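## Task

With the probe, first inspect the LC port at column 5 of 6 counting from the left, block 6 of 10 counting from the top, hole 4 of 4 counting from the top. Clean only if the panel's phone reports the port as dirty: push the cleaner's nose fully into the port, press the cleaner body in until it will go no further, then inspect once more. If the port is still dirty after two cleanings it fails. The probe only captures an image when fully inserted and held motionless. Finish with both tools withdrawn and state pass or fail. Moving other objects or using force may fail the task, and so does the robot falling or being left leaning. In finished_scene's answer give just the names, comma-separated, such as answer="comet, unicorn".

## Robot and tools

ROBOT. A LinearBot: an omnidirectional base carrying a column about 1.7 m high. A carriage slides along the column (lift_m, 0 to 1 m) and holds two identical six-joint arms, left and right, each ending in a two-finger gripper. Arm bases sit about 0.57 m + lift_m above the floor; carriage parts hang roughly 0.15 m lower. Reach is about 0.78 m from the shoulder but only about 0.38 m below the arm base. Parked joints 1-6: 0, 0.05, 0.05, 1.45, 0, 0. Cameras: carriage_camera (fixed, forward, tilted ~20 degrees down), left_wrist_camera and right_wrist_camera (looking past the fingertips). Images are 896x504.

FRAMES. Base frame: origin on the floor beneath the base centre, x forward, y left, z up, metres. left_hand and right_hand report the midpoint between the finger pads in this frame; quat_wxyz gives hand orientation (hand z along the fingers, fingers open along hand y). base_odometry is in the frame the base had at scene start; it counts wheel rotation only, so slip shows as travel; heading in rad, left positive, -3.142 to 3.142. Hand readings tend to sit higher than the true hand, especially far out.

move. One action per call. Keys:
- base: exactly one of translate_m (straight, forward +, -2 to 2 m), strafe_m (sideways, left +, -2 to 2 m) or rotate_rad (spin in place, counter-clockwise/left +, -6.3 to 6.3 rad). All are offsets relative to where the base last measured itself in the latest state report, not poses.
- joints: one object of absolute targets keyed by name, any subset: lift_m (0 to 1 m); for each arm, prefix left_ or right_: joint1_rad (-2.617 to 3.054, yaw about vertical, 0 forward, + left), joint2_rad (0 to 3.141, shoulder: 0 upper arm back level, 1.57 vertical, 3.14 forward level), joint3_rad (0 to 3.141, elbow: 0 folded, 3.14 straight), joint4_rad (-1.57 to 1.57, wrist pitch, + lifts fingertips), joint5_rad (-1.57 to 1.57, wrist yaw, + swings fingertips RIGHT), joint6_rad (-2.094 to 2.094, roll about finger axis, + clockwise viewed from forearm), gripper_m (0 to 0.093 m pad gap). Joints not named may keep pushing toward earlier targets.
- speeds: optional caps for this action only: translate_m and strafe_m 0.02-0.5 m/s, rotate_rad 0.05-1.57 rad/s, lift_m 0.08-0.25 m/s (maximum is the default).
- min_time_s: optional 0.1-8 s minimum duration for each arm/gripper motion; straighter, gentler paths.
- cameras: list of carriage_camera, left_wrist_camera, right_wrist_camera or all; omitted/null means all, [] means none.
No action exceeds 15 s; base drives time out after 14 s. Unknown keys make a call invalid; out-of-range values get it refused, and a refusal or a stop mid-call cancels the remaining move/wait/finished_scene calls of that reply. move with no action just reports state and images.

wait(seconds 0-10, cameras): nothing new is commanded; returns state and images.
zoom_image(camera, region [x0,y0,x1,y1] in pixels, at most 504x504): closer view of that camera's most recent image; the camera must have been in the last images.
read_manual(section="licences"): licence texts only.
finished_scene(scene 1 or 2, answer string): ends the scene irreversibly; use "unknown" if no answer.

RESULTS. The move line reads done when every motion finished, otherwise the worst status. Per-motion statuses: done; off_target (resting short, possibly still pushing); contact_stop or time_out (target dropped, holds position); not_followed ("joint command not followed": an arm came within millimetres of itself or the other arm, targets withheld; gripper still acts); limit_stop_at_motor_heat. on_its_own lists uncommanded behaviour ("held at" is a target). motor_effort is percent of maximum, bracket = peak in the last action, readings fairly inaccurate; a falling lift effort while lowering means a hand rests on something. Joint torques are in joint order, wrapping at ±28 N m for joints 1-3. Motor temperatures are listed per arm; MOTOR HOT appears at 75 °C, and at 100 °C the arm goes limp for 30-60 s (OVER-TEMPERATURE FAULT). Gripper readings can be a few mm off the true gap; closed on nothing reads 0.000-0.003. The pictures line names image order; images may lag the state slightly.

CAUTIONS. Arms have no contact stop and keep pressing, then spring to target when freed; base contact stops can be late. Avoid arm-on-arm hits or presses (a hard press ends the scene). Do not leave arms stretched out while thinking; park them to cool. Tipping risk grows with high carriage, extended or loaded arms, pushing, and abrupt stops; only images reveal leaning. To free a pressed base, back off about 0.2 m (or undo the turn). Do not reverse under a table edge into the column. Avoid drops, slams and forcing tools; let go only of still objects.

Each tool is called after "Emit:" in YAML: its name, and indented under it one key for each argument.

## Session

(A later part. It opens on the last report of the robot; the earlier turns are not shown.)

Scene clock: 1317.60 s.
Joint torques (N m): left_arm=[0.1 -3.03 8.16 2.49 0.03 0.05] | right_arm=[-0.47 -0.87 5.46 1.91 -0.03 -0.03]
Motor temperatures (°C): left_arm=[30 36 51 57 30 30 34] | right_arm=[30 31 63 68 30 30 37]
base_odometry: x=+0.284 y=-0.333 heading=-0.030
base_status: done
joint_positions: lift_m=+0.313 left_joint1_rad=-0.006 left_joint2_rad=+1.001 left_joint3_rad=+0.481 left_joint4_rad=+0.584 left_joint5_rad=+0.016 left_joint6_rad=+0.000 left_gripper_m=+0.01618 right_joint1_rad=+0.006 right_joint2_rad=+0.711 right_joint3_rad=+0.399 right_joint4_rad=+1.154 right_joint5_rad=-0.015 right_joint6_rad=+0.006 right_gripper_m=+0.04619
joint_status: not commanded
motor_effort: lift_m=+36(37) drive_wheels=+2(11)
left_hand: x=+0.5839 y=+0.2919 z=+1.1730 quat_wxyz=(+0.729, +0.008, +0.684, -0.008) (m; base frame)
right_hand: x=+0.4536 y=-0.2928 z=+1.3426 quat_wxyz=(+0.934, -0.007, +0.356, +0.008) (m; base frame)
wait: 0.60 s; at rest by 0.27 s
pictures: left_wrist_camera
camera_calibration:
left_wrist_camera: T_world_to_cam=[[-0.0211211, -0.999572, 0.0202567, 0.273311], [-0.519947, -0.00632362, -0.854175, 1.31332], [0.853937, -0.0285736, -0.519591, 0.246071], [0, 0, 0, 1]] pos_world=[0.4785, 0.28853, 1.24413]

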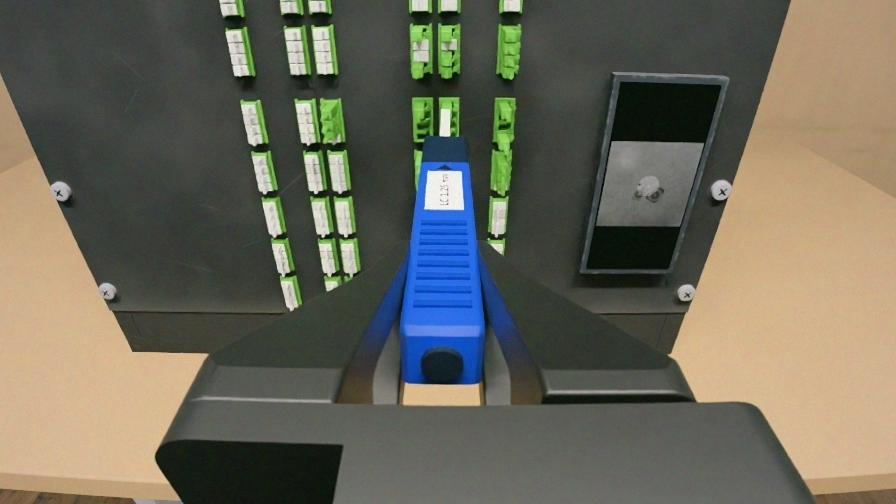

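Emit:
move:
  joints: {"lift_m": 0.301, "left_joint4_rad": 0.578}
  cameras: []

Emit:
wait:
  seconds: 0.6
  cameras: ["left_wrist_camera"]

Emit:
zoom_image:
  camera: "left_wrist_camera"
  region: [405, 60, 495, 140]

Scene clock: 1337.70 s.
Joint torques (N m): left_arm=[0.12 -3.06 8.32 2.46 0.03 0.05] | right_arm=[-0.64 -0.84 5.97 1.94 -0.03 0]
Motor temperatures (°C): left_arm=[30 36 50 58 30 30 34] | right_arm=[30 30 62 67 30 30 37]
move: done
base_odometry: x=+0.284 y=-0.333 heading=-0.030
base_status: not commanded
joint_positions: lift_m=+0.301 left_joint1_rad=-0.006 left_joint2_rad=+1.001 left_joint3_rad=+0.481 left_joint4_rad=+0.576 left_joint5_rad=+0.016 left_joint6_rad=+0.000 left_gripper_m=+0.01618 right_joint1_rad=+0.006 right_joint2_rad=+0.711 right_joint3_rad=+0.394 right_joint4_rad=+1.153 right_joint5_rad=-0.015 right_joint6_rad=+0.006 right_gripper_m=+0.04619
joint_status: all done
motor_effort: lift_m=+37(38) drive_wheels=+2(2)
left_hand: x=+0.5840 y=+0.2919 z=+1.1590 quat_wxyz=(+0.727, +0.008, +0.687, -0.008) (m; base frame)
right_hand: x=+0.4547 y=-0.2928 z=+1.3281 quat_wxyz=(+0.933, -0.007, +0.359, +0.008) (m; base frame)
pictures: none
No camera images: "cameras" was empty.

Scene clock: 1338.30 s.
Joint torques (N m): left_arm=[0.1 -3.08 8.28 2.45 0.04 0.05] | right_arm=[-0.57 -0.95 5.91 1.94 -0.04 -0.04]
Motor temperatures (°C): left_arm=[30 36 50 58 30 30 34] | right_arm=[30 30 62 67 30 30 37]
base_odometry: x=+0.284 y=-0.333 heading=-0.030
base_status: not commanded
joint_positions: lift_m=+0.301 left_joint1_rad=-0.006 left_joint2_rad=+1.001 left_joint3_rad=+0.481 left_joint4_rad=+0.576 left_joint5_rad=+0.016 left_joint6_rad=+0.000 left_gripper_m=+0.01618 right_joint1_rad=+0.006 right_joint2_rad=+0.711 right_joint3_rad=+0.394 right_joint4_rad=+1.153 right_joint5_rad=-0.015 right_joint6_rad=+0.006 right_gripper_m=+0.04619
joint_status: all done
motor_effort: lift_m=+37(38) drive_wheels=+1(2)
left_hand: x=+0.5840 y=+0.2919 z=+1.1590 quat_wxyz=(+0.727, +0.008, +0.687, -0.008) (m; base frame)
right_hand: x=+0.4547 y=-0.2928 z=+1.3281 quat_wxyz=(+0.933, -0.007, +0.359, +0.008) (m; base frame)
wait: 0.60 s; at rest by 0.27 s
pictures: left_wrist_camera
camera_calibration:
left_wrist_camera: T_world_to_cam=[[-0.0209661, -0.999572, 0.0204175, 0.273319], [-0.526453, -0.00632355, -0.850181, 1.30058], [0.849946, -0.0285738, -0.526095, 0.248626], [0, 0, 0, 1]] pos_world=[0.479107, 0.28853, 1.23095]

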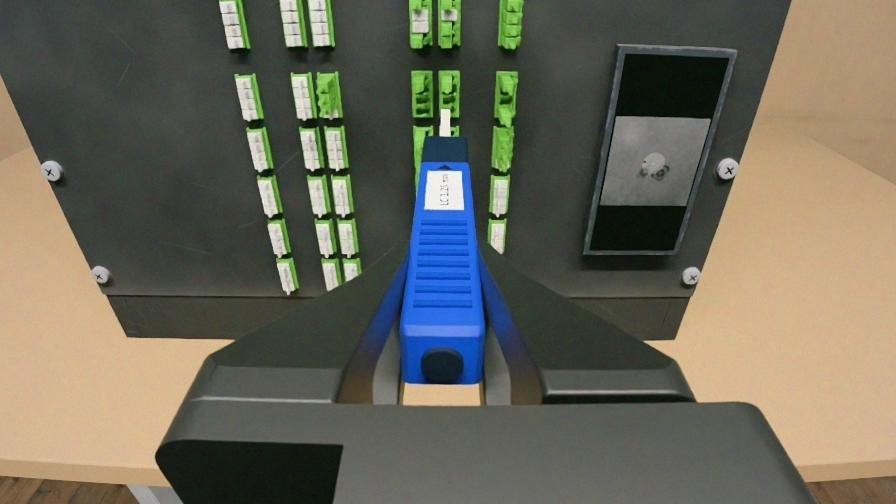

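Scaled by 5.600 from the camera's 896x504 image, which has a finer 1280x720 frame.

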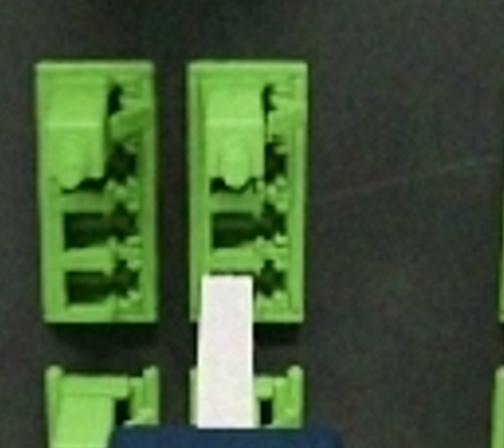

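Emit:
move:
  joints: {"lift_m": 0.292}
  cameras: []

Emit:
move:
  base: {"translate_m": 0.015}
  speeds: {"translate_m": 0.03}
  cameras: []

Emit:
wait:
  seconds: 0.6
  cameras: ["left_wrist_camera"]

Emit:
zoom_image:
  camera: "left_wrist_camera"
  region: [405, 60, 495, 140]

Scene clock: 1347.60 s.
Joint torques (N m): left_arm=[0.1 -3.11 8.36 2.49 0.04 0.05] | right_arm=[-0.55 -0.81 5.94 1.89 -0.05 -0.04]
Motor temperatures (°C): left_arm=[30 36 50 57 30 30 34] | right_arm=[30 29 62 66 30 30 37]
move: done
base_odometry: x=+0.284 y=-0.333 heading=-0.030
base_status: not commanded
joint_positions: lift_m=+0.292 left_joint1_rad=-0.006 left_joint2_rad=+1.001 left_joint3_rad=+0.480 left_joint4_rad=+0.574 left_joint5_rad=+0.016 left_joint6_rad=+0.000 left_gripper_m=+0.01618 right_joint1_rad=+0.006 right_joint2_rad=+0.711 right_joint3_rad=+0.392 right_joint4_rad=+1.153 right_joint5_rad=-0.015 right_joint6_rad=+0.006 right_gripper_m=+0.04619
joint_status: all done
motor_effort: lift_m=+37(39) drive_wheels=+1(2)
left_hand: x=+0.5840 y=+0.2919 z=+1.1488 quat_wxyz=(+0.725, +0.008, +0.688, -0.008) (m; base frame)
right_hand: x=+0.4549 y=-0.2928 z=+1.3185 quat_wxyz=(+0.933, -0.007, +0.360, +0.008) (m; base frame)
pictures: none
No camera images: "cameras" was empty.

Scene clock: 1348.63 s.
Joint torques (N m): left_arm=[0.09 -3.11 8.38 2.45 0.04 0.05] | right_arm=[-0.54 -0.85 5.97 1.99 -0.03 -0.03]
Motor temperatures (°C): left_arm=[30 36 50 57 30 30 34] | right_arm=[30 29 62 66 30 30 37]
move: done
base_odometry: x=+0.299 y=-0.334 heading=-0.030
base_status: done
joint_positions: lift_m=+0.292 left_joint1_rad=-0.006 left_joint2_rad=+1.001 left_joint3_rad=+0.480 left_joint4_rad=+0.575 left_joint5_rad=+0.016 left_joint6_rad=+0.000 left_gripper_m=+0.01618 right_joint1_rad=+0.006 right_joint2_rad=+0.711 right_joint3_rad=+0.392 right_joint4_rad=+1.153 right_joint5_rad=-0.015 right_joint6_rad=+0.006 right_gripper_m=+0.04619
joint_status: not commanded
motor_effort: lift_m=+37(38) drive_wheels=-1(14)
left_hand: x=+0.5839 y=+0.2919 z=+1.1491 quat_wxyz=(+0.726, +0.008, +0.688, -0.008) (m; base frame)
right_hand: x=+0.4549 y=-0.2928 z=+1.3185 quat_wxyz=(+0.933, -0.007, +0.360, +0.008) (m; base frame)
pictures: none
No camera images: "cameras" was empty.

Scene clock: 1349.23 s.
Joint torques (N m): left_arm=[0.09 -3.03 8.32 2.49 0.02 0.05] | right_arm=[-0.44 -0.76 5.94 1.93 -0.08 -0.03]
Motor temperatures (°C): left_arm=[30 36 50 57 30 30 34] | right_arm=[30 29 62 66 30 30 37]
base_odometry: x=+0.299 y=-0.334 heading=-0.030
base_status: done
joint_positions: lift_m=+0.292 left_joint1_rad=-0.006 left_joint2_rad=+1.001 left_joint3_rad=+0.480 left_joint4_rad=+0.575 left_joint5_rad=+0.016 left_joint6_rad=+0.000 left_gripper_m=+0.01618 right_joint1_rad=+0.006 right_joint2_rad=+0.711 right_joint3_rad=+0.392 right_joint4_rad=+1.153 right_joint5_rad=-0.015 right_joint6_rad=+0.006 right_gripper_m=+0.04619
joint_status: not commanded
motor_effort: lift_m=+37(38) drive_wheels=+2(14)
left_hand: x=+0.5839 y=+0.2919 z=+1.1491 quat_wxyz=(+0.726, +0.008, +0.688, -0.008) (m; base frame)
right_hand: x=+0.4548 y=-0.2928 z=+1.3186 quat_wxyz=(+0.933, -0.007, +0.360, +0.008) (m; base frame)
wait: 0.60 s; at rest by 0.27 s
pictures: left_wrist_camera
camera_calibration:
left_wrist_camera: T_world_to_cam=[[-0.0209717, -0.999572, 0.0203791, 0.273567], [-0.528433, -0.00622138, -0.848952, 1.2919], [0.848716, -0.0285729, -0.528077, 0.246502], [0, 0, 0, 1]] pos_world=[0.479209, 0.28853, 1.22136]

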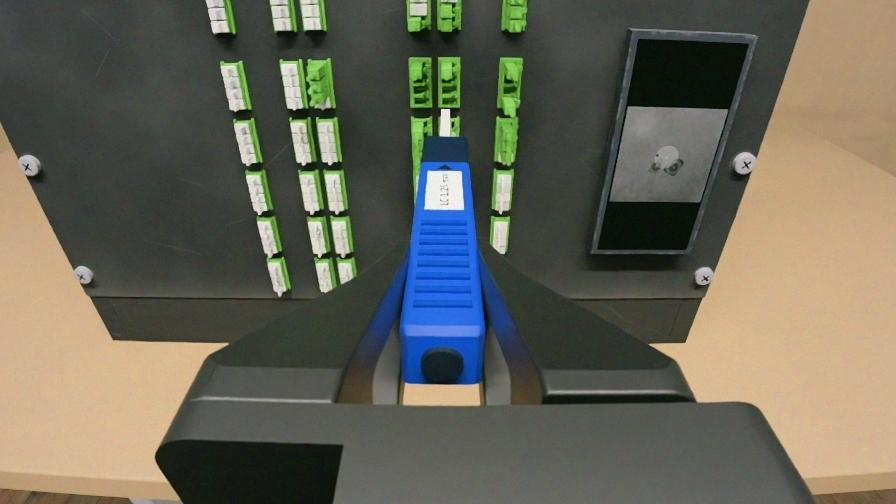

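Scaled by 5.600 from the camera's 896x504 image, which has a finer 1280x720 frame.

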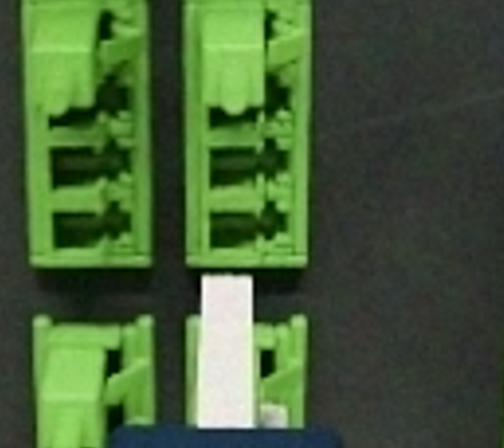

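Emit:
move:
  base: {"translate_m": 0.010}
  speeds: {"translate_m": 0.03}
  joints: {"lift_m": 0.2937}
  cameras: []

Emit:
wait:
  seconds: 0.6
  cameras: ["left_wrist_camera"]

Emit:
zoom_image:
  camera: "left_wrist_camera"
  region: [420, 84, 470, 140]

Scene clock: 1355.60 s.
Joint torques (N m): left_arm=[0.12 -3 8.43 2.44 0.03 0.04] | right_arm=[-0.55 -0.79 6.01 2.02 0 -0.05]
Motor temperatures (°C): left_arm=[30 36 50 56 30 30 34] | right_arm=[30 29 61 65 30 30 37]
move: done
base_odometry: x=+0.309 y=-0.334 heading=-0.030
base_status: done
joint_positions: lift_m=+0.293 left_joint1_rad=-0.006 left_joint2_rad=+1.001 left_joint3_rad=+0.480 left_joint4_rad=+0.578 left_joint5_rad=+0.016 left_joint6_rad=+0.000 left_gripper_m=+0.01618 right_joint1_rad=+0.006 right_joint2_rad=+0.711 right_joint3_rad=+0.392 right_joint4_rad=+1.153 right_joint5_rad=-0.015 right_joint6_rad=+0.006 right_gripper_m=+0.04619
joint_status: all done
motor_effort: lift_m=+40(44) drive_wheels=-1(15)
left_hand: x=+0.5839 y=+0.2919 z=+1.1513 quat_wxyz=(+0.727, +0.008, +0.687, -0.008) (m; base frame)
right_hand: x=+0.4550 y=-0.2928 z=+1.3199 quat_wxyz=(+0.933, -0.007, +0.360, +0.008) (m; base frame)
pictures: none
No camera images: "cameras" was empty.

Scene clock: 1356.20 s.
Joint torques (N m): left_arm=[0.13 -3.04 8.32 2.43 0.03 0.05] | right_arm=[-0.59 -0.98 6.06 1.96 -0.02 -0.03]
Motor temperatures (°C): left_arm=[30 36 50 56 30 30 34] | right_arm=[30 29 61 65 30 30 37]
base_odometry: x=+0.309 y=-0.334 heading=-0.030
base_status: done
joint_positions: lift_m=+0.293 left_joint1_rad=-0.006 left_joint2_rad=+1.001 left_joint3_rad=+0.480 left_joint4_rad=+0.578 left_joint5_rad=+0.016 left_joint6_rad=+0.000 left_gripper_m=+0.01618 right_joint1_rad=+0.006 right_joint2_rad=+0.711 right_joint3_rad=+0.392 right_joint4_rad=+1.153 right_joint5_rad=-0.015 right_joint6_rad=+0.006 right_gripper_m=+0.04619
joint_status: all done
motor_effort: lift_m=+41(44) drive_wheels=+2(15)
left_hand: x=+0.5839 y=+0.2919 z=+1.1513 quat_wxyz=(+0.727, +0.008, +0.687, -0.008) (m; base frame)
right_hand: x=+0.4548 y=-0.2928 z=+1.3200 quat_wxyz=(+0.933, -0.007, +0.360, +0.008) (m; base frame)
wait: 0.60 s; at rest by 0.27 s
pictures: left_wrist_camera
camera_calibration:
left_wrist_camera: T_world_to_cam=[[-0.0209815, -0.999572, 0.0204001, 0.273505], [-0.52584, -0.00632133, -0.85056, 1.29407], [0.850325, -0.0285732, -0.525482, 0.243676], [0, 0, 0, 1]] pos_world=[0.479007, 0.28853, 1.22315]

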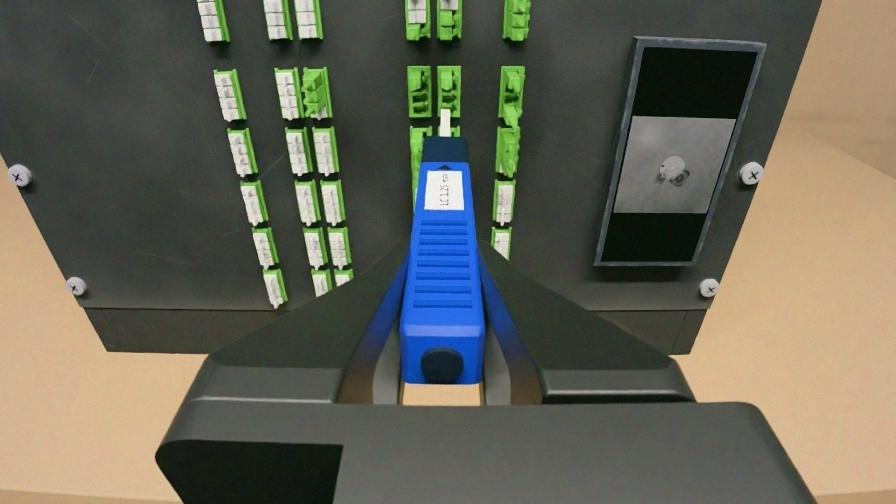

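Scaled by 9.000 from the camera's 896x504 image, which has a finer 1280x720 frame.

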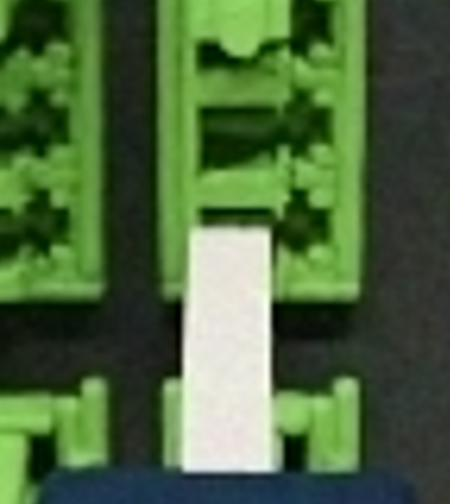

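Emit:
move:
  base: {"translate_m": 0.005}
  speeds: {"translate_m": 0.03}
  joints: {"lift_m": 0.2927}
  cameras: []

Emit:
wait:
  seconds: 0.6
  cameras: ["left_wrist_camera"]

Emit:
zoom_image:
  camera: "left_wrist_camera"
  region: [425, 90, 465, 130]

Scene clock: 1362.67 s.
Joint torques (N m): left_arm=[0.09 -3.08 8.39 2.42 0.03 0.05] | right_arm=[-0.54 -0.95 5.96 2 -0.06 -0.04]
Motor temperatures (°C): left_arm=[30 36 50 56 30 30 34] | right_arm=[30 29 61 65 30 30 37]
move: done
base_odometry: x=+0.314 y=-0.334 heading=-0.030
base_status: done
joint_positions: lift_m=+0.293 left_joint1_rad=-0.006 left_joint2_rad=+1.001 left_joint3_rad=+0.480 left_joint4_rad=+0.578 left_joint5_rad=+0.016 left_joint6_rad=+0.000 left_gripper_m=+0.01618 right_joint1_rad=+0.006 right_joint2_rad=+0.711 right_joint3_rad=+0.392 right_joint4_rad=+1.153 right_joint5_rad=-0.015 right_joint6_rad=+0.006 right_gripper_m=+0.04619
joint_status: all done
motor_effort: lift_m=+36(37) drive_wheels=+2(13)
left_hand: x=+0.5839 y=+0.2919 z=+1.1506 quat_wxyz=(+0.727, +0.008, +0.687, -0.008) (m; base frame)
right_hand: x=+0.4549 y=-0.2928 z=+1.3193 quat_wxyz=(+0.933, -0.007, +0.360, +0.008) (m; base frame)
pictures: none
No camera images: "cameras" was empty.

Scene clock: 1363.27 s.
Joint torques (N m): left_arm=[0.12 -3.08 8.38 2.45 0.03 0.05] | right_arm=[-0.51 -0.91 5.97 1.88 -0.04 -0.06]
Motor temperatures (°C): left_arm=[30 36 50 56 30 30 34] | right_arm=[30 29 61 65 30 30 37]
base_odometry: x=+0.314 y=-0.334 heading=-0.030
base_status: done
joint_positions: lift_m=+0.293 left_joint1_rad=-0.006 left_joint2_rad=+1.001 left_joint3_rad=+0.480 left_joint4_rad=+0.578 left_joint5_rad=+0.016 left_joint6_rad=+0.000 left_gripper_m=+0.01618 right_joint1_rad=+0.006 right_joint2_rad=+0.711 right_joint3_rad=+0.392 right_joint4_rad=+1.153 right_joint5_rad=-0.015 right_joint6_rad=+0.006 right_gripper_m=+0.04619
joint_status: all done
motor_effort: lift_m=+36(37) drive_wheels=+2(13)
left_hand: x=+0.5839 y=+0.2919 z=+1.1506 quat_wxyz=(+0.727, +0.008, +0.687, -0.008) (m; base frame)
right_hand: x=+0.4548 y=-0.2928 z=+1.3193 quat_wxyz=(+0.933, -0.007, +0.360, +0.008) (m; base frame)
wait: 0.60 s; at rest by 0.27 s
pictures: left_wrist_camera
camera_calibration:
left_wrist_camera: T_world_to_cam=[[-0.0209732, -0.999572, 0.0204097, 0.273503], [-0.526147, -0.00632356, -0.85037, 1.29339], [0.850135, -0.0285735, -0.525789, 0.243774], [0, 0, 0, 1]] pos_world=[0.479007, 0.28853, 1.22245]

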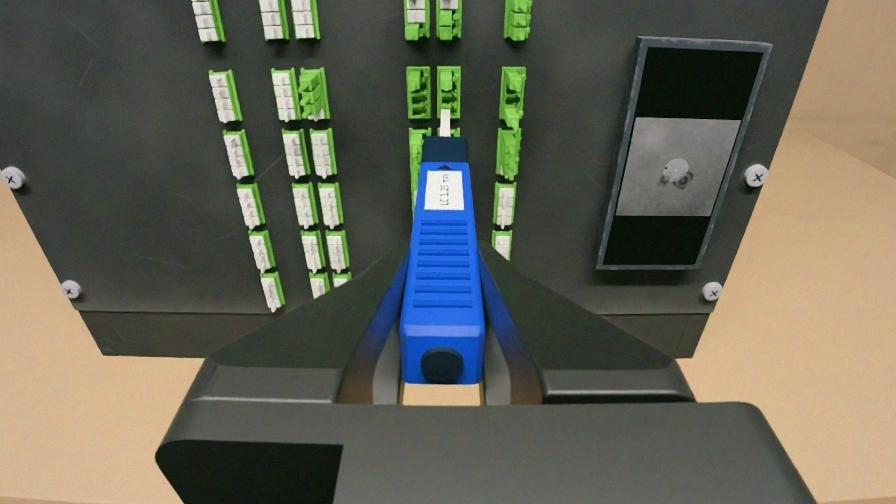

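Scaled by 12.600 from the camera's 896x504 image, which has a finer 1280x720 frame.

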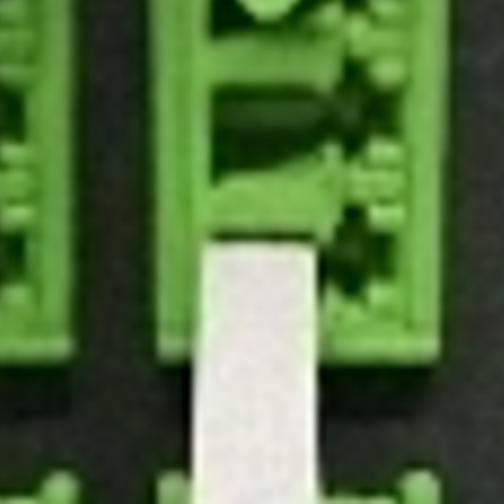

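Emit:
move:
  base: {"translate_m": 0.0025}
  speeds: {"translate_m": 0.02}
  joints: {"lift_m": 0.2918}
  cameras: []

Emit:
wait:
  seconds: 0.6
  cameras: ["left_wrist_camera"]

Emit:
zoom_image:
  camera: "left_wrist_camera"
  region: [425, 90, 465, 130]

Scene clock: 1367.63 s.
Joint torques (N m): left_arm=[0.05 -3.08 8.39 2.43 0.03 0.06] | right_arm=[-0.65 -0.83 5.94 1.9 -0.03 -0.05]
Motor temperatures (°C): left_arm=[30 36 50 56 30 30 34] | right_arm=[30 29 61 64 30 30 37]
move: done
base_odometry: x=+0.316 y=-0.335 heading=-0.030
base_status: done
joint_positions: lift_m=+0.292 left_joint1_rad=-0.006 left_joint2_rad=+1.001 left_joint3_rad=+0.480 left_joint4_rad=+0.578 left_joint5_rad=+0.016 left_joint6_rad=+0.000 left_gripper_m=+0.01618 right_joint1_rad=+0.006 right_joint2_rad=+0.711 right_joint3_rad=+0.392 right_joint4_rad=+1.154 right_joint5_rad=-0.015 right_joint6_rad=+0.006 right_gripper_m=+0.04619
joint_status: all done
motor_effort: lift_m=+35(36) drive_wheels=+2(17)
left_hand: x=+0.5839 y=+0.2919 z=+1.1498 quat_wxyz=(+0.727, +0.008, +0.687, -0.008) (m; base frame)
right_hand: x=+0.4548 y=-0.2928 z=+1.3184 quat_wxyz=(+0.933, -0.007, +0.360, +0.008) (m; base frame)
pictures: none
No camera images: "cameras" was empty.

Scene clock: 1368.23 s.
Joint torques (N m): left_arm=[0.09 -3.07 8.38 2.43 0.03 0.06] | right_arm=[-0.5 -0.92 6.06 1.92 -0.03 -0.07]
Motor temperatures (°C): left_arm=[30 36 50 56 30 30 34] | right_arm=[30 29 61 64 30 30 37]
base_odometry: x=+0.316 y=-0.335 heading=-0.030
base_status: done
joint_positions: lift_m=+0.292 left_joint1_rad=-0.006 left_joint2_rad=+1.001 left_joint3_rad=+0.480 left_joint4_rad=+0.578 left_joint5_rad=+0.016 left_joint6_rad=+0.000 left_gripper_m=+0.01618 right_joint1_rad=+0.006 right_joint2_rad=+0.711 right_joint3_rad=+0.392 right_joint4_rad=+1.153 right_joint5_rad=-0.015 right_joint6_rad=+0.006 right_gripper_m=+0.04619
joint_status: all done
motor_effort: lift_m=+36(36) drive_wheels=+2(17)
left_hand: x=+0.5839 y=+0.2919 z=+1.1498 quat_wxyz=(+0.727, +0.008, +0.687, -0.008) (m; base frame)
right_hand: x=+0.4549 y=-0.2928 z=+1.3183 quat_wxyz=(+0.933, -0.007, +0.360, +0.008) (m; base frame)
wait: 0.60 s; at rest by 0.27 s
pictures: left_wrist_camera
camera_calibration:
left_wrist_camera: T_world_to_cam=[[-0.0209815, -0.999572, 0.0204001, 0.273535], [-0.52584, -0.00632133, -0.85056, 1.29279], [0.850325, -0.0285732, -0.525482, 0.242887], [0, 0, 0, 1]] pos_world=[0.479007, 0.28853, 1.22165]

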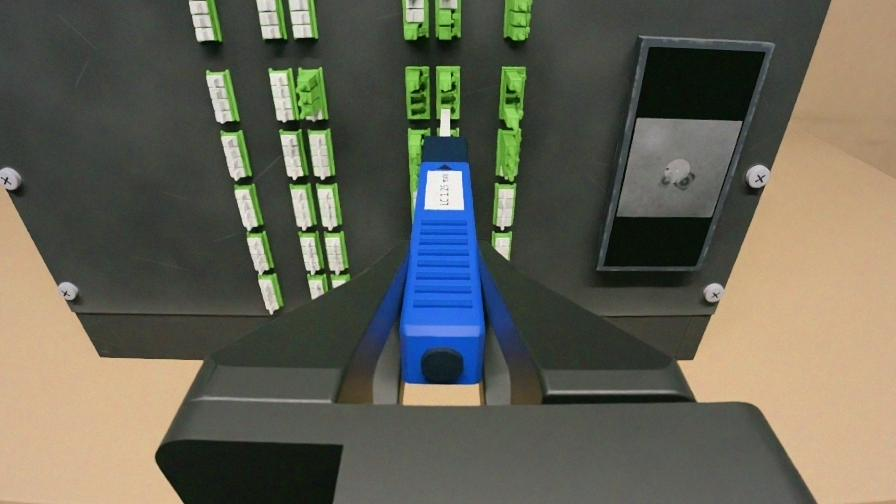

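Scaled by 12.600 from the camera's 896x504 image, which has a finer 1280x720 frame.

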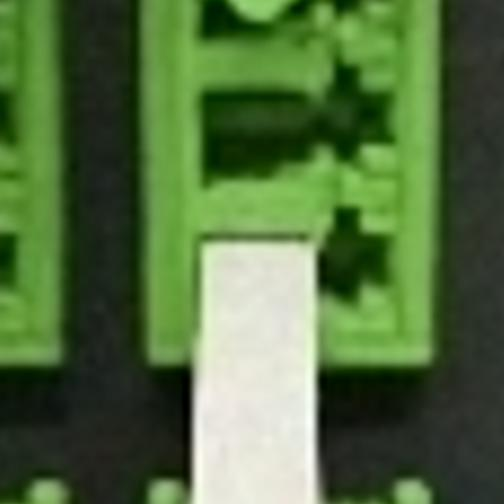

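Emit:
move:
  base: {"translate_m": 0.0013}
  speeds: {"translate_m": 0.02}
  joints: {"lift_m": 0.2912}
  cameras: []

Emit:
wait:
  seconds: 0.6
  cameras: ["left_wrist_camera"]

Emit:
zoom_image:
  camera: "left_wrist_camera"
  region: [425, 90, 465, 130]

Scene clock: 1372.83 s.
Joint torques (N m): left_arm=[0.1 -3 8.34 2.4 0.03 0.06] | right_arm=[-0.53 -0.79 5.94 1.95 -0.03 -0.03]
Motor temperatures (°C): left_arm=[30 36 50 56 30 30 34] | right_arm=[30 29 61 64 30 30 37]
move: done
base_odometry: x=+0.318 y=-0.335 heading=-0.031
base_status: done
joint_positions: lift_m=+0.291 left_joint1_rad=-0.006 left_joint2_rad=+1.001 left_joint3_rad=+0.480 left_joint4_rad=+0.579 left_joint5_rad=+0.016 left_joint6_rad=+0.000 left_gripper_m=+0.01618 right_joint1_rad=+0.006 right_joint2_rad=+0.711 right_joint3_rad=+0.392 right_joint4_rad=+1.153 right_joint5_rad=-0.015 right_joint6_rad=+0.006 right_gripper_m=+0.04619
joint_status: all done
motor_effort: lift_m=+35(36) drive_wheels=-1(11)
left_hand: x=+0.5839 y=+0.2919 z=+1.1495 quat_wxyz=(+0.727, +0.008, +0.686, -0.008) (m; base frame)
right_hand: x=+0.4551 y=-0.2928 z=+1.3176 quat_wxyz=(+0.933, -0.007, +0.360, +0.008) (m; base frame)
pictures: none
No camera images: "cameras" was empty.

Scene clock: 1373.43 s.
Joint torques (N m): left_arm=[0.12 -3.1 8.35 2.42 0.03 0.06] | right_arm=[-0.59 -0.87 5.97 1.95 -0.05 -0.05]
Motor temperatures (°C): left_arm=[30 36 50 56 30 30 34] | right_arm=[30 29 61 64 30 30 37]
base_odometry: x=+0.318 y=-0.335 heading=-0.031
base_status: done
joint_positions: lift_m=+0.291 left_joint1_rad=-0.006 left_joint2_rad=+1.001 left_joint3_rad=+0.480 left_joint4_rad=+0.579 left_joint5_rad=+0.016 left_joint6_rad=+0.000 left_gripper_m=+0.01618 right_joint1_rad=+0.006 right_joint2_rad=+0.711 right_joint3_rad=+0.392 right_joint4_rad=+1.153 right_joint5_rad=-0.015 right_joint6_rad=+0.006 right_gripper_m=+0.04619
joint_status: all done
motor_effort: lift_m=+35(36) drive_wheels=+0(11)
left_hand: x=+0.5839 y=+0.2919 z=+1.1495 quat_wxyz=(+0.727, +0.008, +0.686, -0.008) (m; base frame)
right_hand: x=+0.4549 y=-0.2928 z=+1.3178 quat_wxyz=(+0.933, -0.007, +0.360, +0.008) (m; base frame)
wait: 0.60 s; at rest by 0.27 s
pictures: left_wrist_camera
camera_calibration:
left_wrist_camera: T_world_to_cam=[[-0.0210044, -0.999572, 0.0203777, 0.27358], [-0.524848, -0.00632357, -0.851173, 1.29267], [0.850937, -0.0285736, -0.52449, 0.241256], [0, 0, 0, 1]] pos_world=[0.478905, 0.28853, 1.22124]

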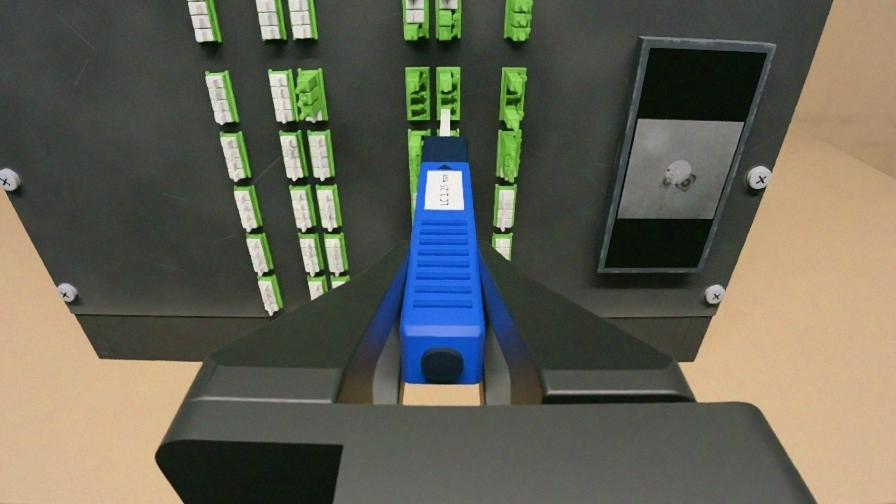

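Scaled by 12.600 from the camera's 896x504 image, which has a finer 1280x720 frame.

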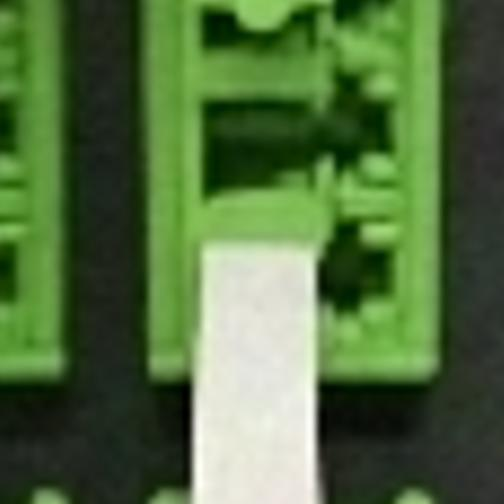

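Emit:
move:
  joints: {"lift_m": 0.2903}
  cameras: []

Emit:
wait:
  seconds: 0.6
  cameras: ["left_wrist_camera"]

Emit:
zoom_image:
  camera: "left_wrist_camera"
  region: [425, 90, 465, 130]

Scene clock: 1377.30 s.
Joint torques (N m): left_arm=[0.1 -3.04 8.4 2.4 0.04 0.05] | right_arm=[-0.62 -0.88 6.06 1.94 -0.02 -0.02]
Motor temperatures (°C): left_arm=[30 36 50 56 30 30 34] | right_arm=[30 29 61 64 30 30 37]
move: done
base_odometry: x=+0.318 y=-0.335 heading=-0.031
base_status: not commanded
joint_positions: lift_m=+0.291 left_joint1_rad=-0.006 left_joint2_rad=+1.001 left_joint3_rad=+0.480 left_joint4_rad=+0.581 left_joint5_rad=+0.016 left_joint6_rad=+0.000 left_gripper_m=+0.01618 right_joint1_rad=+0.006 right_joint2_rad=+0.711 right_joint3_rad=+0.392 right_joint4_rad=+1.154 right_joint5_rad=-0.015 right_joint6_rad=+0.006 right_gripper_m=+0.04619
joint_status: all done
motor_effort: lift_m=+35(36) drive_wheels=+0(1)
left_hand: x=+0.5838 y=+0.2919 z=+1.1491 quat_wxyz=(+0.728, +0.008, +0.686, -0.008) (m; base frame)
right_hand: x=+0.4549 y=-0.2928 z=+1.3168 quat_wxyz=(+0.933, -0.007, +0.360, +0.008) (m; base frame)
pictures: none
No camera images: "cameras" was empty.

Scene clock: 1377.90 s.
Joint torques (N m): left_arm=[0.1 -3.04 8.34 2.4 0.03 0.04] | right_arm=[-0.54 -0.81 5.98 1.95 -0.06 -0.05]
Motor temperatures (°C): left_arm=[30 36 50 56 30 30 34] | right_arm=[30 29 61 64 30 30 37]
base_odometry: x=+0.318 y=-0.335 heading=-0.031
base_status: not commanded
joint_positions: lift_m=+0.291 left_joint1_rad=-0.006 left_joint2_rad=+1.001 left_joint3_rad=+0.480 left_joint4_rad=+0.581 left_joint5_rad=+0.016 left_joint6_rad=+0.000 left_gripper_m=+0.01618 right_joint1_rad=+0.006 right_joint2_rad=+0.711 right_joint3_rad=+0.392 right_joint4_rad=+1.154 right_joint5_rad=-0.015 right_joint6_rad=+0.006 right_gripper_m=+0.04619
joint_status: all done
motor_effort: lift_m=+35(36) drive_wheels=+0(1)
left_hand: x=+0.5838 y=+0.2919 z=+1.1491 quat_wxyz=(+0.728, +0.008, +0.686, -0.008) (m; base frame)
right_hand: x=+0.4549 y=-0.2928 z=+1.3168 quat_wxyz=(+0.933, -0.007, +0.360, +0.008) (m; base frame)
wait: 0.60 s; at rest by 0.27 s
pictures: left_wrist_camera
camera_calibration:
left_wrist_camera: T_world_to_cam=[[-0.0210437, -0.999572, 0.020336, 0.273657], [-0.52324, -0.00632136, -0.852162, 1.29248], [0.851925, -0.0285732, -0.522883, 0.238675], [0, 0, 0, 1]] pos_world=[0.478704, 0.28853, 1.22064]

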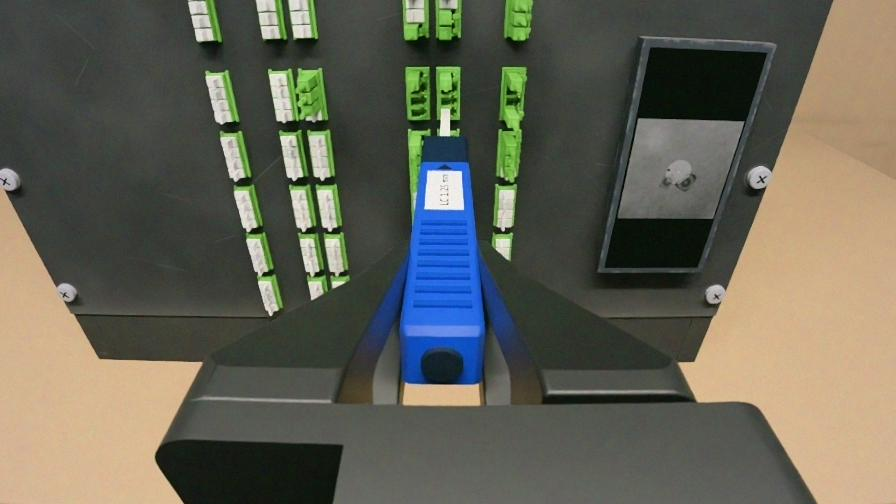

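Scaled by 12.600 from the camera's 896x504 image, which has a finer 1280x720 frame.

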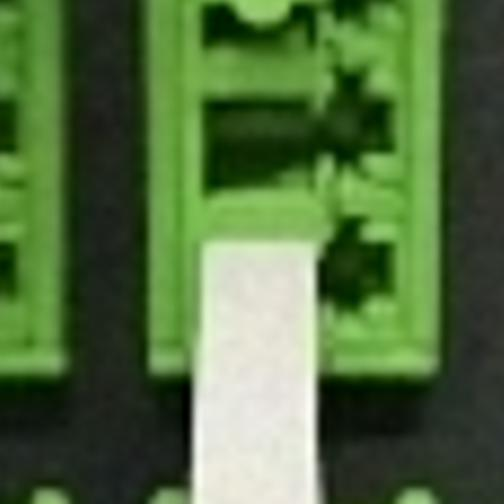

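Emit:
move:
  joints: {"lift_m": 0.2897, "left_joint4_rad": 0.562}
  cameras: []

Emit:
wait:
  seconds: 0.6
  cameras: ["left_wrist_camera"]

Emit:
zoom_image:
  camera: "left_wrist_camera"
  region: [425, 90, 465, 130]

Scene clock: 1381.37 s.
Joint torques (N m): left_arm=[0.13 -2.97 8.36 2.23 0.03 0.05] | right_arm=[-0.53 -0.88 6.09 1.9 -0.02 -0.05]
Motor temperatures (°C): left_arm=[30 35 50 56 30 30 34] | right_arm=[30 29 61 63 30 30 37]
move: done
base_odometry: x=+0.318 y=-0.335 heading=-0.031
base_status: not commanded
joint_positions: lift_m=+0.290 left_joint1_rad=-0.006 left_joint2_rad=+1.001 left_joint3_rad=+0.480 left_joint4_rad=+0.581 left_joint5_rad=+0.016 left_joint6_rad=+0.000 left_gripper_m=+0.01618 right_joint1_rad=+0.006 right_joint2_rad=+0.711 right_joint3_rad=+0.392 right_joint4_rad=+1.154 right_joint5_rad=-0.015 right_joint6_rad=+0.006 right_gripper_m=+0.04619
joint_status: all done
motor_effort: lift_m=+34(35) drive_wheels=+0(0)
left_hand: x=+0.5838 y=+0.2919 z=+1.1485 quat_wxyz=(+0.728, +0.008, +0.686, -0.008) (m; base frame)
right_hand: x=+0.4549 y=-0.2928 z=+1.3162 quat_wxyz=(+0.933, -0.007, +0.360, +0.008) (m; base frame)
pictures: none
No camera images: "cameras" was empty.

Scene clock: 1381.97 s.
Joint torques (N m): left_arm=[0.1 -3.06 8.35 2.23 0.03 0.06] | right_arm=[-0.54 -0.75 6.16 1.91 -0.02 -0.05]
Motor temperatures (°C): left_arm=[30 35 50 56 30 30 34] | right_arm=[30 29 61 63 30 30 37]
base_odometry: x=+0.318 y=-0.335 heading=-0.031
base_status: not commanded
joint_positions: lift_m=+0.290 left_joint1_rad=-0.006 left_joint2_rad=+1.001 left_joint3_rad=+0.480 left_joint4_rad=+0.581 left_joint5_rad=+0.016 left_joint6_rad=+0.000 left_gripper_m=+0.01618 right_joint1_rad=+0.006 right_joint2_rad=+0.711 right_joint3_rad=+0.392 right_joint4_rad=+1.154 right_joint5_rad=-0.015 right_joint6_rad=+0.006 right_gripper_m=+0.04619
joint_status: all done
motor_effort: lift_m=+34(35) drive_wheels=+0(0)
left_hand: x=+0.5838 y=+0.2919 z=+1.1485 quat_wxyz=(+0.728, +0.008, +0.686, -0.008) (m; base frame)
right_hand: x=+0.4549 y=-0.2928 z=+1.3162 quat_wxyz=(+0.933, -0.007, +0.360, +0.008) (m; base frame)
wait: 0.60 s; at rest by 0.27 s
pictures: left_wrist_camera
camera_calibration:
left_wrist_camera: T_world_to_cam=[[-0.0210437, -0.999572, 0.020336, 0.27367], [-0.52324, -0.00632136, -0.852162, 1.29197], [0.851925, -0.0285732, -0.522883, 0.238362], [0, 0, 0, 1]] pos_world=[0.478704, 0.28853, 1.22004]

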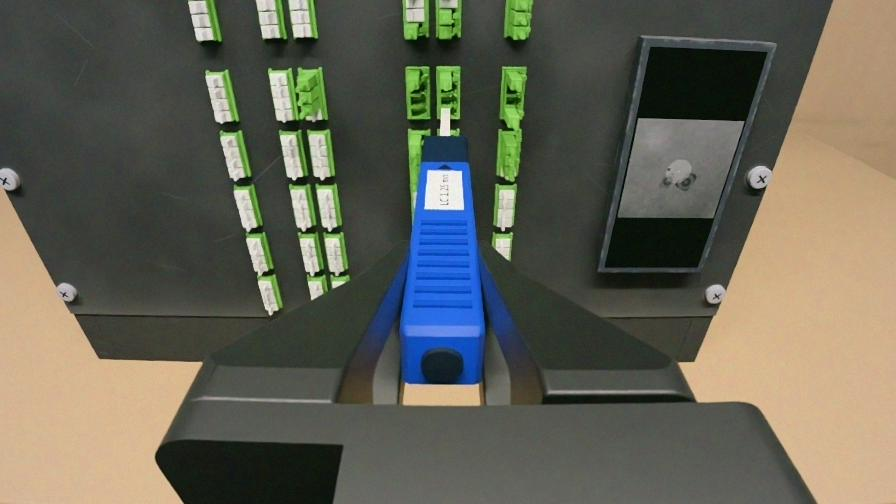

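Scaled by 12.600 from the camera's 896x504 image, which has a finer 1280x720 frame.

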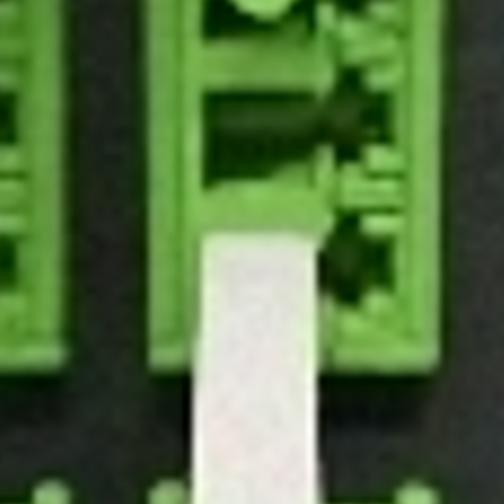

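Emit:
zoom_image:
  camera: "left_wrist_camera"
  region: [400, 100, 490, 190]

Scaled by 5.600 from the camera's 896x504 image, which has a finer 1280x720 frame.

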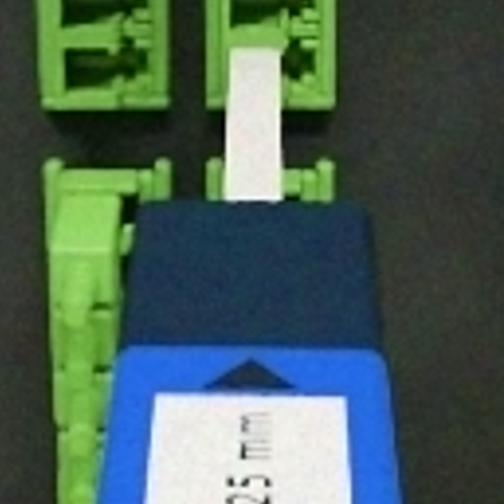

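Emit:
move:
  joints: {"lift_m": 0.2908}
  cameras: []

Emit:
wait:
  seconds: 0.6
  cameras: ["left_wrist_camera"]

Emit:
zoom_image:
  camera: "left_wrist_camera"
  region: [425, 90, 465, 130]

Scene clock: 1390.80 s.
Joint torques (N m): left_arm=[0.09 -3.03 8.32 2.24 0.03 0.06] | right_arm=[-0.49 -0.76 5.97 1.94 -0.05 -0.05]
Motor temperatures (°C): left_arm=[30 35 50 56 30 30 34] | right_arm=[30 29 62 63 30 30 37]
move: done
base_odometry: x=+0.318 y=-0.335 heading=-0.031
base_status: not commanded
joint_positions: lift_m=+0.291 left_joint1_rad=-0.006 left_joint2_rad=+1.001 left_joint3_rad=+0.480 left_joint4_rad=+0.581 left_joint5_rad=+0.016 left_joint6_rad=+0.000 left_gripper_m=+0.01618 right_joint1_rad=+0.006 right_joint2_rad=+0.711 right_joint3_rad=+0.392 right_joint4_rad=+1.154 right_joint5_rad=-0.015 right_joint6_rad=+0.006 right_gripper_m=+0.04619
joint_status: all done
motor_effort: lift_m=+41(44) drive_wheels=+1(1)
left_hand: x=+0.5839 y=+0.2919 z=+1.1490 quat_wxyz=(+0.728, +0.008, +0.686, -0.008) (m; base frame)
right_hand: x=+0.4549 y=-0.2928 z=+1.3169 quat_wxyz=(+0.933, -0.007, +0.360, +0.008) (m; base frame)
pictures: none
No camera images: "cameras" was empty.

Scene clock: 1391.40 s.
Joint torques (N m): left_arm=[0.09 -3.06 8.32 2.23 0.03 0.06] | right_arm=[-0.66 -0.88 6.01 1.92 -0.05 -0.04]
Motor temperatures (°C): left_arm=[30 35 50 56 30 30 34] | right_arm=[30 29 62 63 30 30 37]
base_odometry: x=+0.318 y=-0.335 heading=-0.031
base_status: not commanded
joint_positions: lift_m=+0.291 left_joint1_rad=-0.006 left_joint2_rad=+1.001 left_joint3_rad=+0.480 left_joint4_rad=+0.581 left_joint5_rad=+0.016 left_joint6_rad=+0.000 left_gripper_m=+0.01618 right_joint1_rad=+0.006 right_joint2_rad=+0.711 right_joint3_rad=+0.392 right_joint4_rad=+1.154 right_joint5_rad=-0.015 right_joint6_rad=+0.006 right_gripper_m=+0.04619
joint_status: all done
motor_effort: lift_m=+40(44) drive_wheels=+1(1)
left_hand: x=+0.5839 y=+0.2919 z=+1.1490 quat_wxyz=(+0.728, +0.008, +0.686, -0.008) (m; base frame)
right_hand: x=+0.4549 y=-0.2928 z=+1.3169 quat_wxyz=(+0.933, -0.007, +0.360, +0.008) (m; base frame)
wait: 0.60 s; at rest by 0.27 s
pictures: left_wrist_camera
camera_calibration:
left_wrist_camera: T_world_to_cam=[[-0.0210284, -0.999572, 0.0203534, 0.273631], [-0.523854, -0.00632358, -0.851784, 1.29237], [0.851548, -0.0285739, -0.523497, 0.239521], [0, 0, 0, 1]] pos_world=[0.478804, 0.28853, 1.22064]

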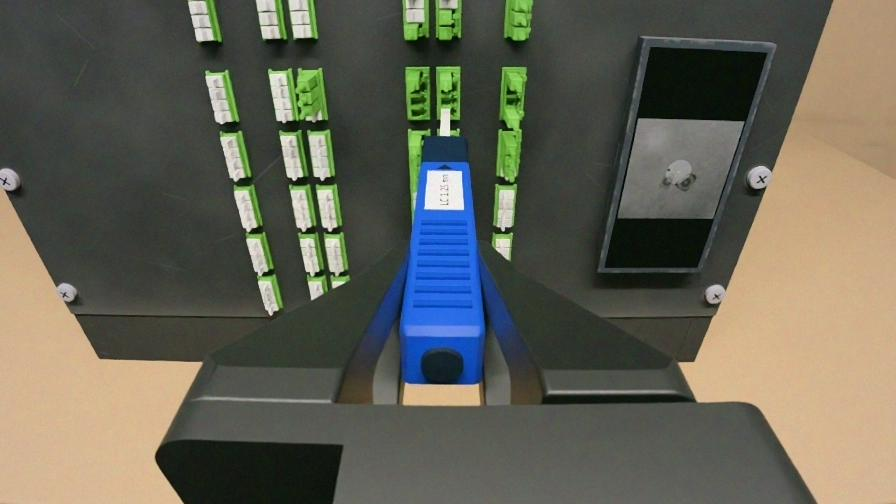

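Scaled by 12.600 from the camera's 896x504 image, which has a finer 1280x720 frame.

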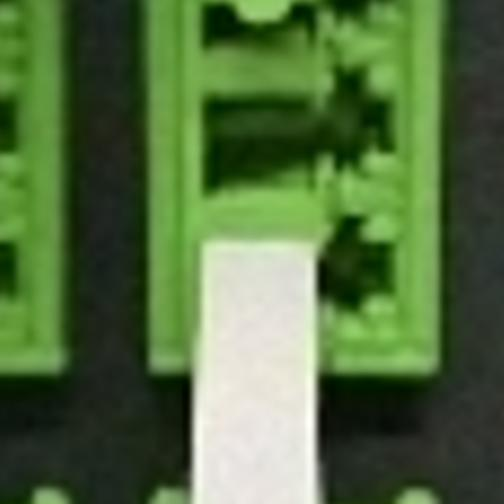

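Emit:
move:
  cameras: ["carriage_camera"]

Emit:
zoom_image:
  camera: "carriage_camera"
  region: [270, 170, 370, 250]

Scene clock: 1401.30 s.
Joint torques (N m): left_arm=[0.1 -3.06 8.36 2.24 0.04 0.06] | right_arm=[-0.55 -0.85 6.01 1.91 -0.03 -0.04]
Motor temperatures (°C): left_arm=[30 35 50 55 30 30 34] | right_arm=[30 29 62 62 30 30 37]
base_odometry: x=+0.318 y=-0.335 heading=-0.031
base_status: not commanded
joint_positions: lift_m=+0.291 left_joint1_rad=-0.006 left_joint2_rad=+1.001 left_joint3_rad=+0.480 left_joint4_rad=+0.581 left_joint5_rad=+0.016 left_joint6_rad=+0.000 left_gripper_m=+0.01618 right_joint1_rad=+0.006 right_joint2_rad=+0.711 right_joint3_rad=+0.392 right_joint4_rad=+1.154 right_joint5_rad=-0.015 right_joint6_rad=+0.006 right_gripper_m=+0.04619
joint_status: all done
motor_effort: lift_m=+40(44) drive_wheels=+1(1)
left_hand: x=+0.5839 y=+0.2919 z=+1.1490 quat_wxyz=(+0.728, +0.008, +0.686, -0.008) (m; base frame)
right_hand: x=+0.4549 y=-0.2928 z=+1.3169 quat_wxyz=(+0.933, -0.007, +0.360, +0.008) (m; base frame)
pictures: carriage_camera
camera_calibration:
carriage_camera: T_world_to_cam=[[0.0462105, -0.998783, 0.0172131, -0.0303726], [-0.373918, -0.0332736, -0.926865, 1.23877], [0.92631, 0.0363946, -0.375001, 0.371904], [0, 0, 0, 1]] pos_world=[0.120105, -0.0026525, 1.28816]

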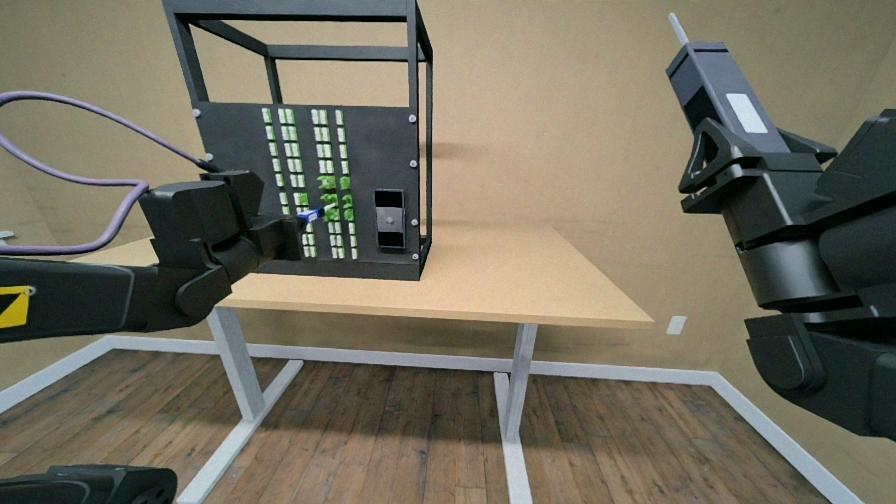

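Scaled by 5.040 from the camera's 896x504 image, which has a finer 1280x720 frame.

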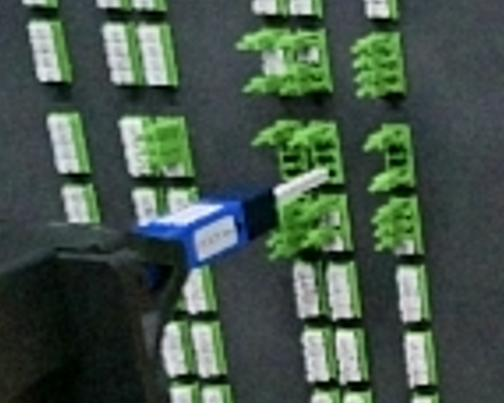

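Emit:
move:
  base: {"translate_m": 0.002}
  speeds: {"translate_m": 0.02}
  cameras: ["left_wrist_camera"]

Emit:
zoom_image:
  camera: "left_wrist_camera"
  region: [425, 90, 465, 130]

Scene clock: 1408.47 s.
Joint torques (N m): left_arm=[0.13 -3.1 8.39 2.24 0.03 0.05] | right_arm=[-0.55 -0.81 6.17 1.95 -0.03 -0.04]
Motor temperatures (°C): left_arm=[30 35 50 55 30 30 34] | right_arm=[30 29 62 62 30 30 37]
move: done
base_odometry: x=+0.320 y=-0.335 heading=-0.031
base_status: done
joint_positions: lift_m=+0.291 left_joint1_rad=-0.006 left_joint2_rad=+1.001 left_joint3_rad=+0.480 left_joint4_rad=+0.581 left_joint5_rad=+0.016 left_joint6_rad=+0.000 left_gripper_m=+0.01618 right_joint1_rad=+0.006 right_joint2_rad=+0.711 right_joint3_rad=+0.392 right_joint4_rad=+1.154 right_joint5_rad=-0.015 right_joint6_rad=+0.006 right_gripper_m=+0.04619
joint_status: not commanded
motor_effort: lift_m=+40(41) drive_wheels=+1(12)
left_hand: x=+0.5839 y=+0.2919 z=+1.1490 quat_wxyz=(+0.728, +0.008, +0.686, -0.008) (m; base frame)
right_hand: x=+0.4549 y=-0.2928 z=+1.3169 quat_wxyz=(+0.933, -0.007, +0.360, +0.008) (m; base frame)
pictures: left_wrist_camera
camera_calibration:
left_wrist_camera: T_world_to_cam=[[-0.0210284, -0.999572, 0.0203534, 0.273631], [-0.523854, -0.00632358, -0.851784, 1.29237], [0.851548, -0.0285739, -0.523497, 0.239521], [0, 0, 0, 1]] pos_world=[0.478804, 0.28853, 1.22064]

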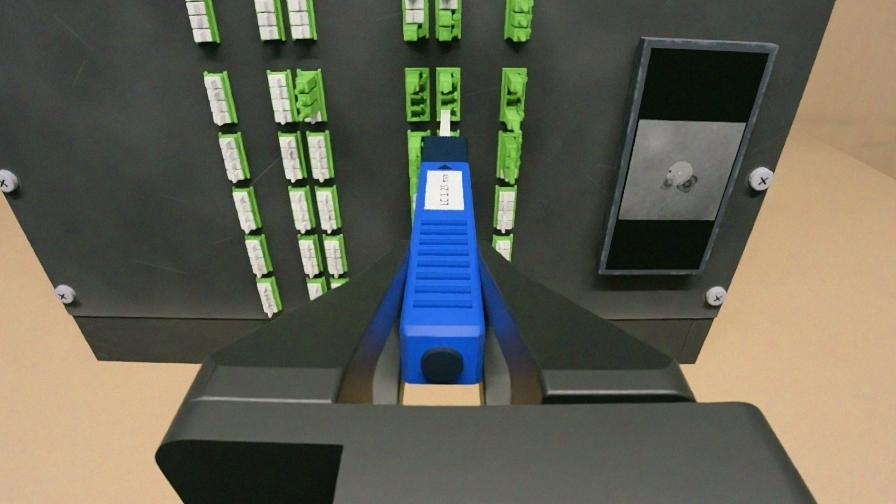

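Scaled by 12.600 from the camera's 896x504 image, which has a finer 1280x720 frame.

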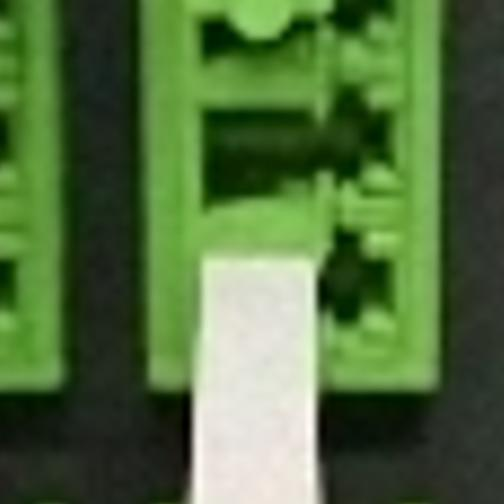

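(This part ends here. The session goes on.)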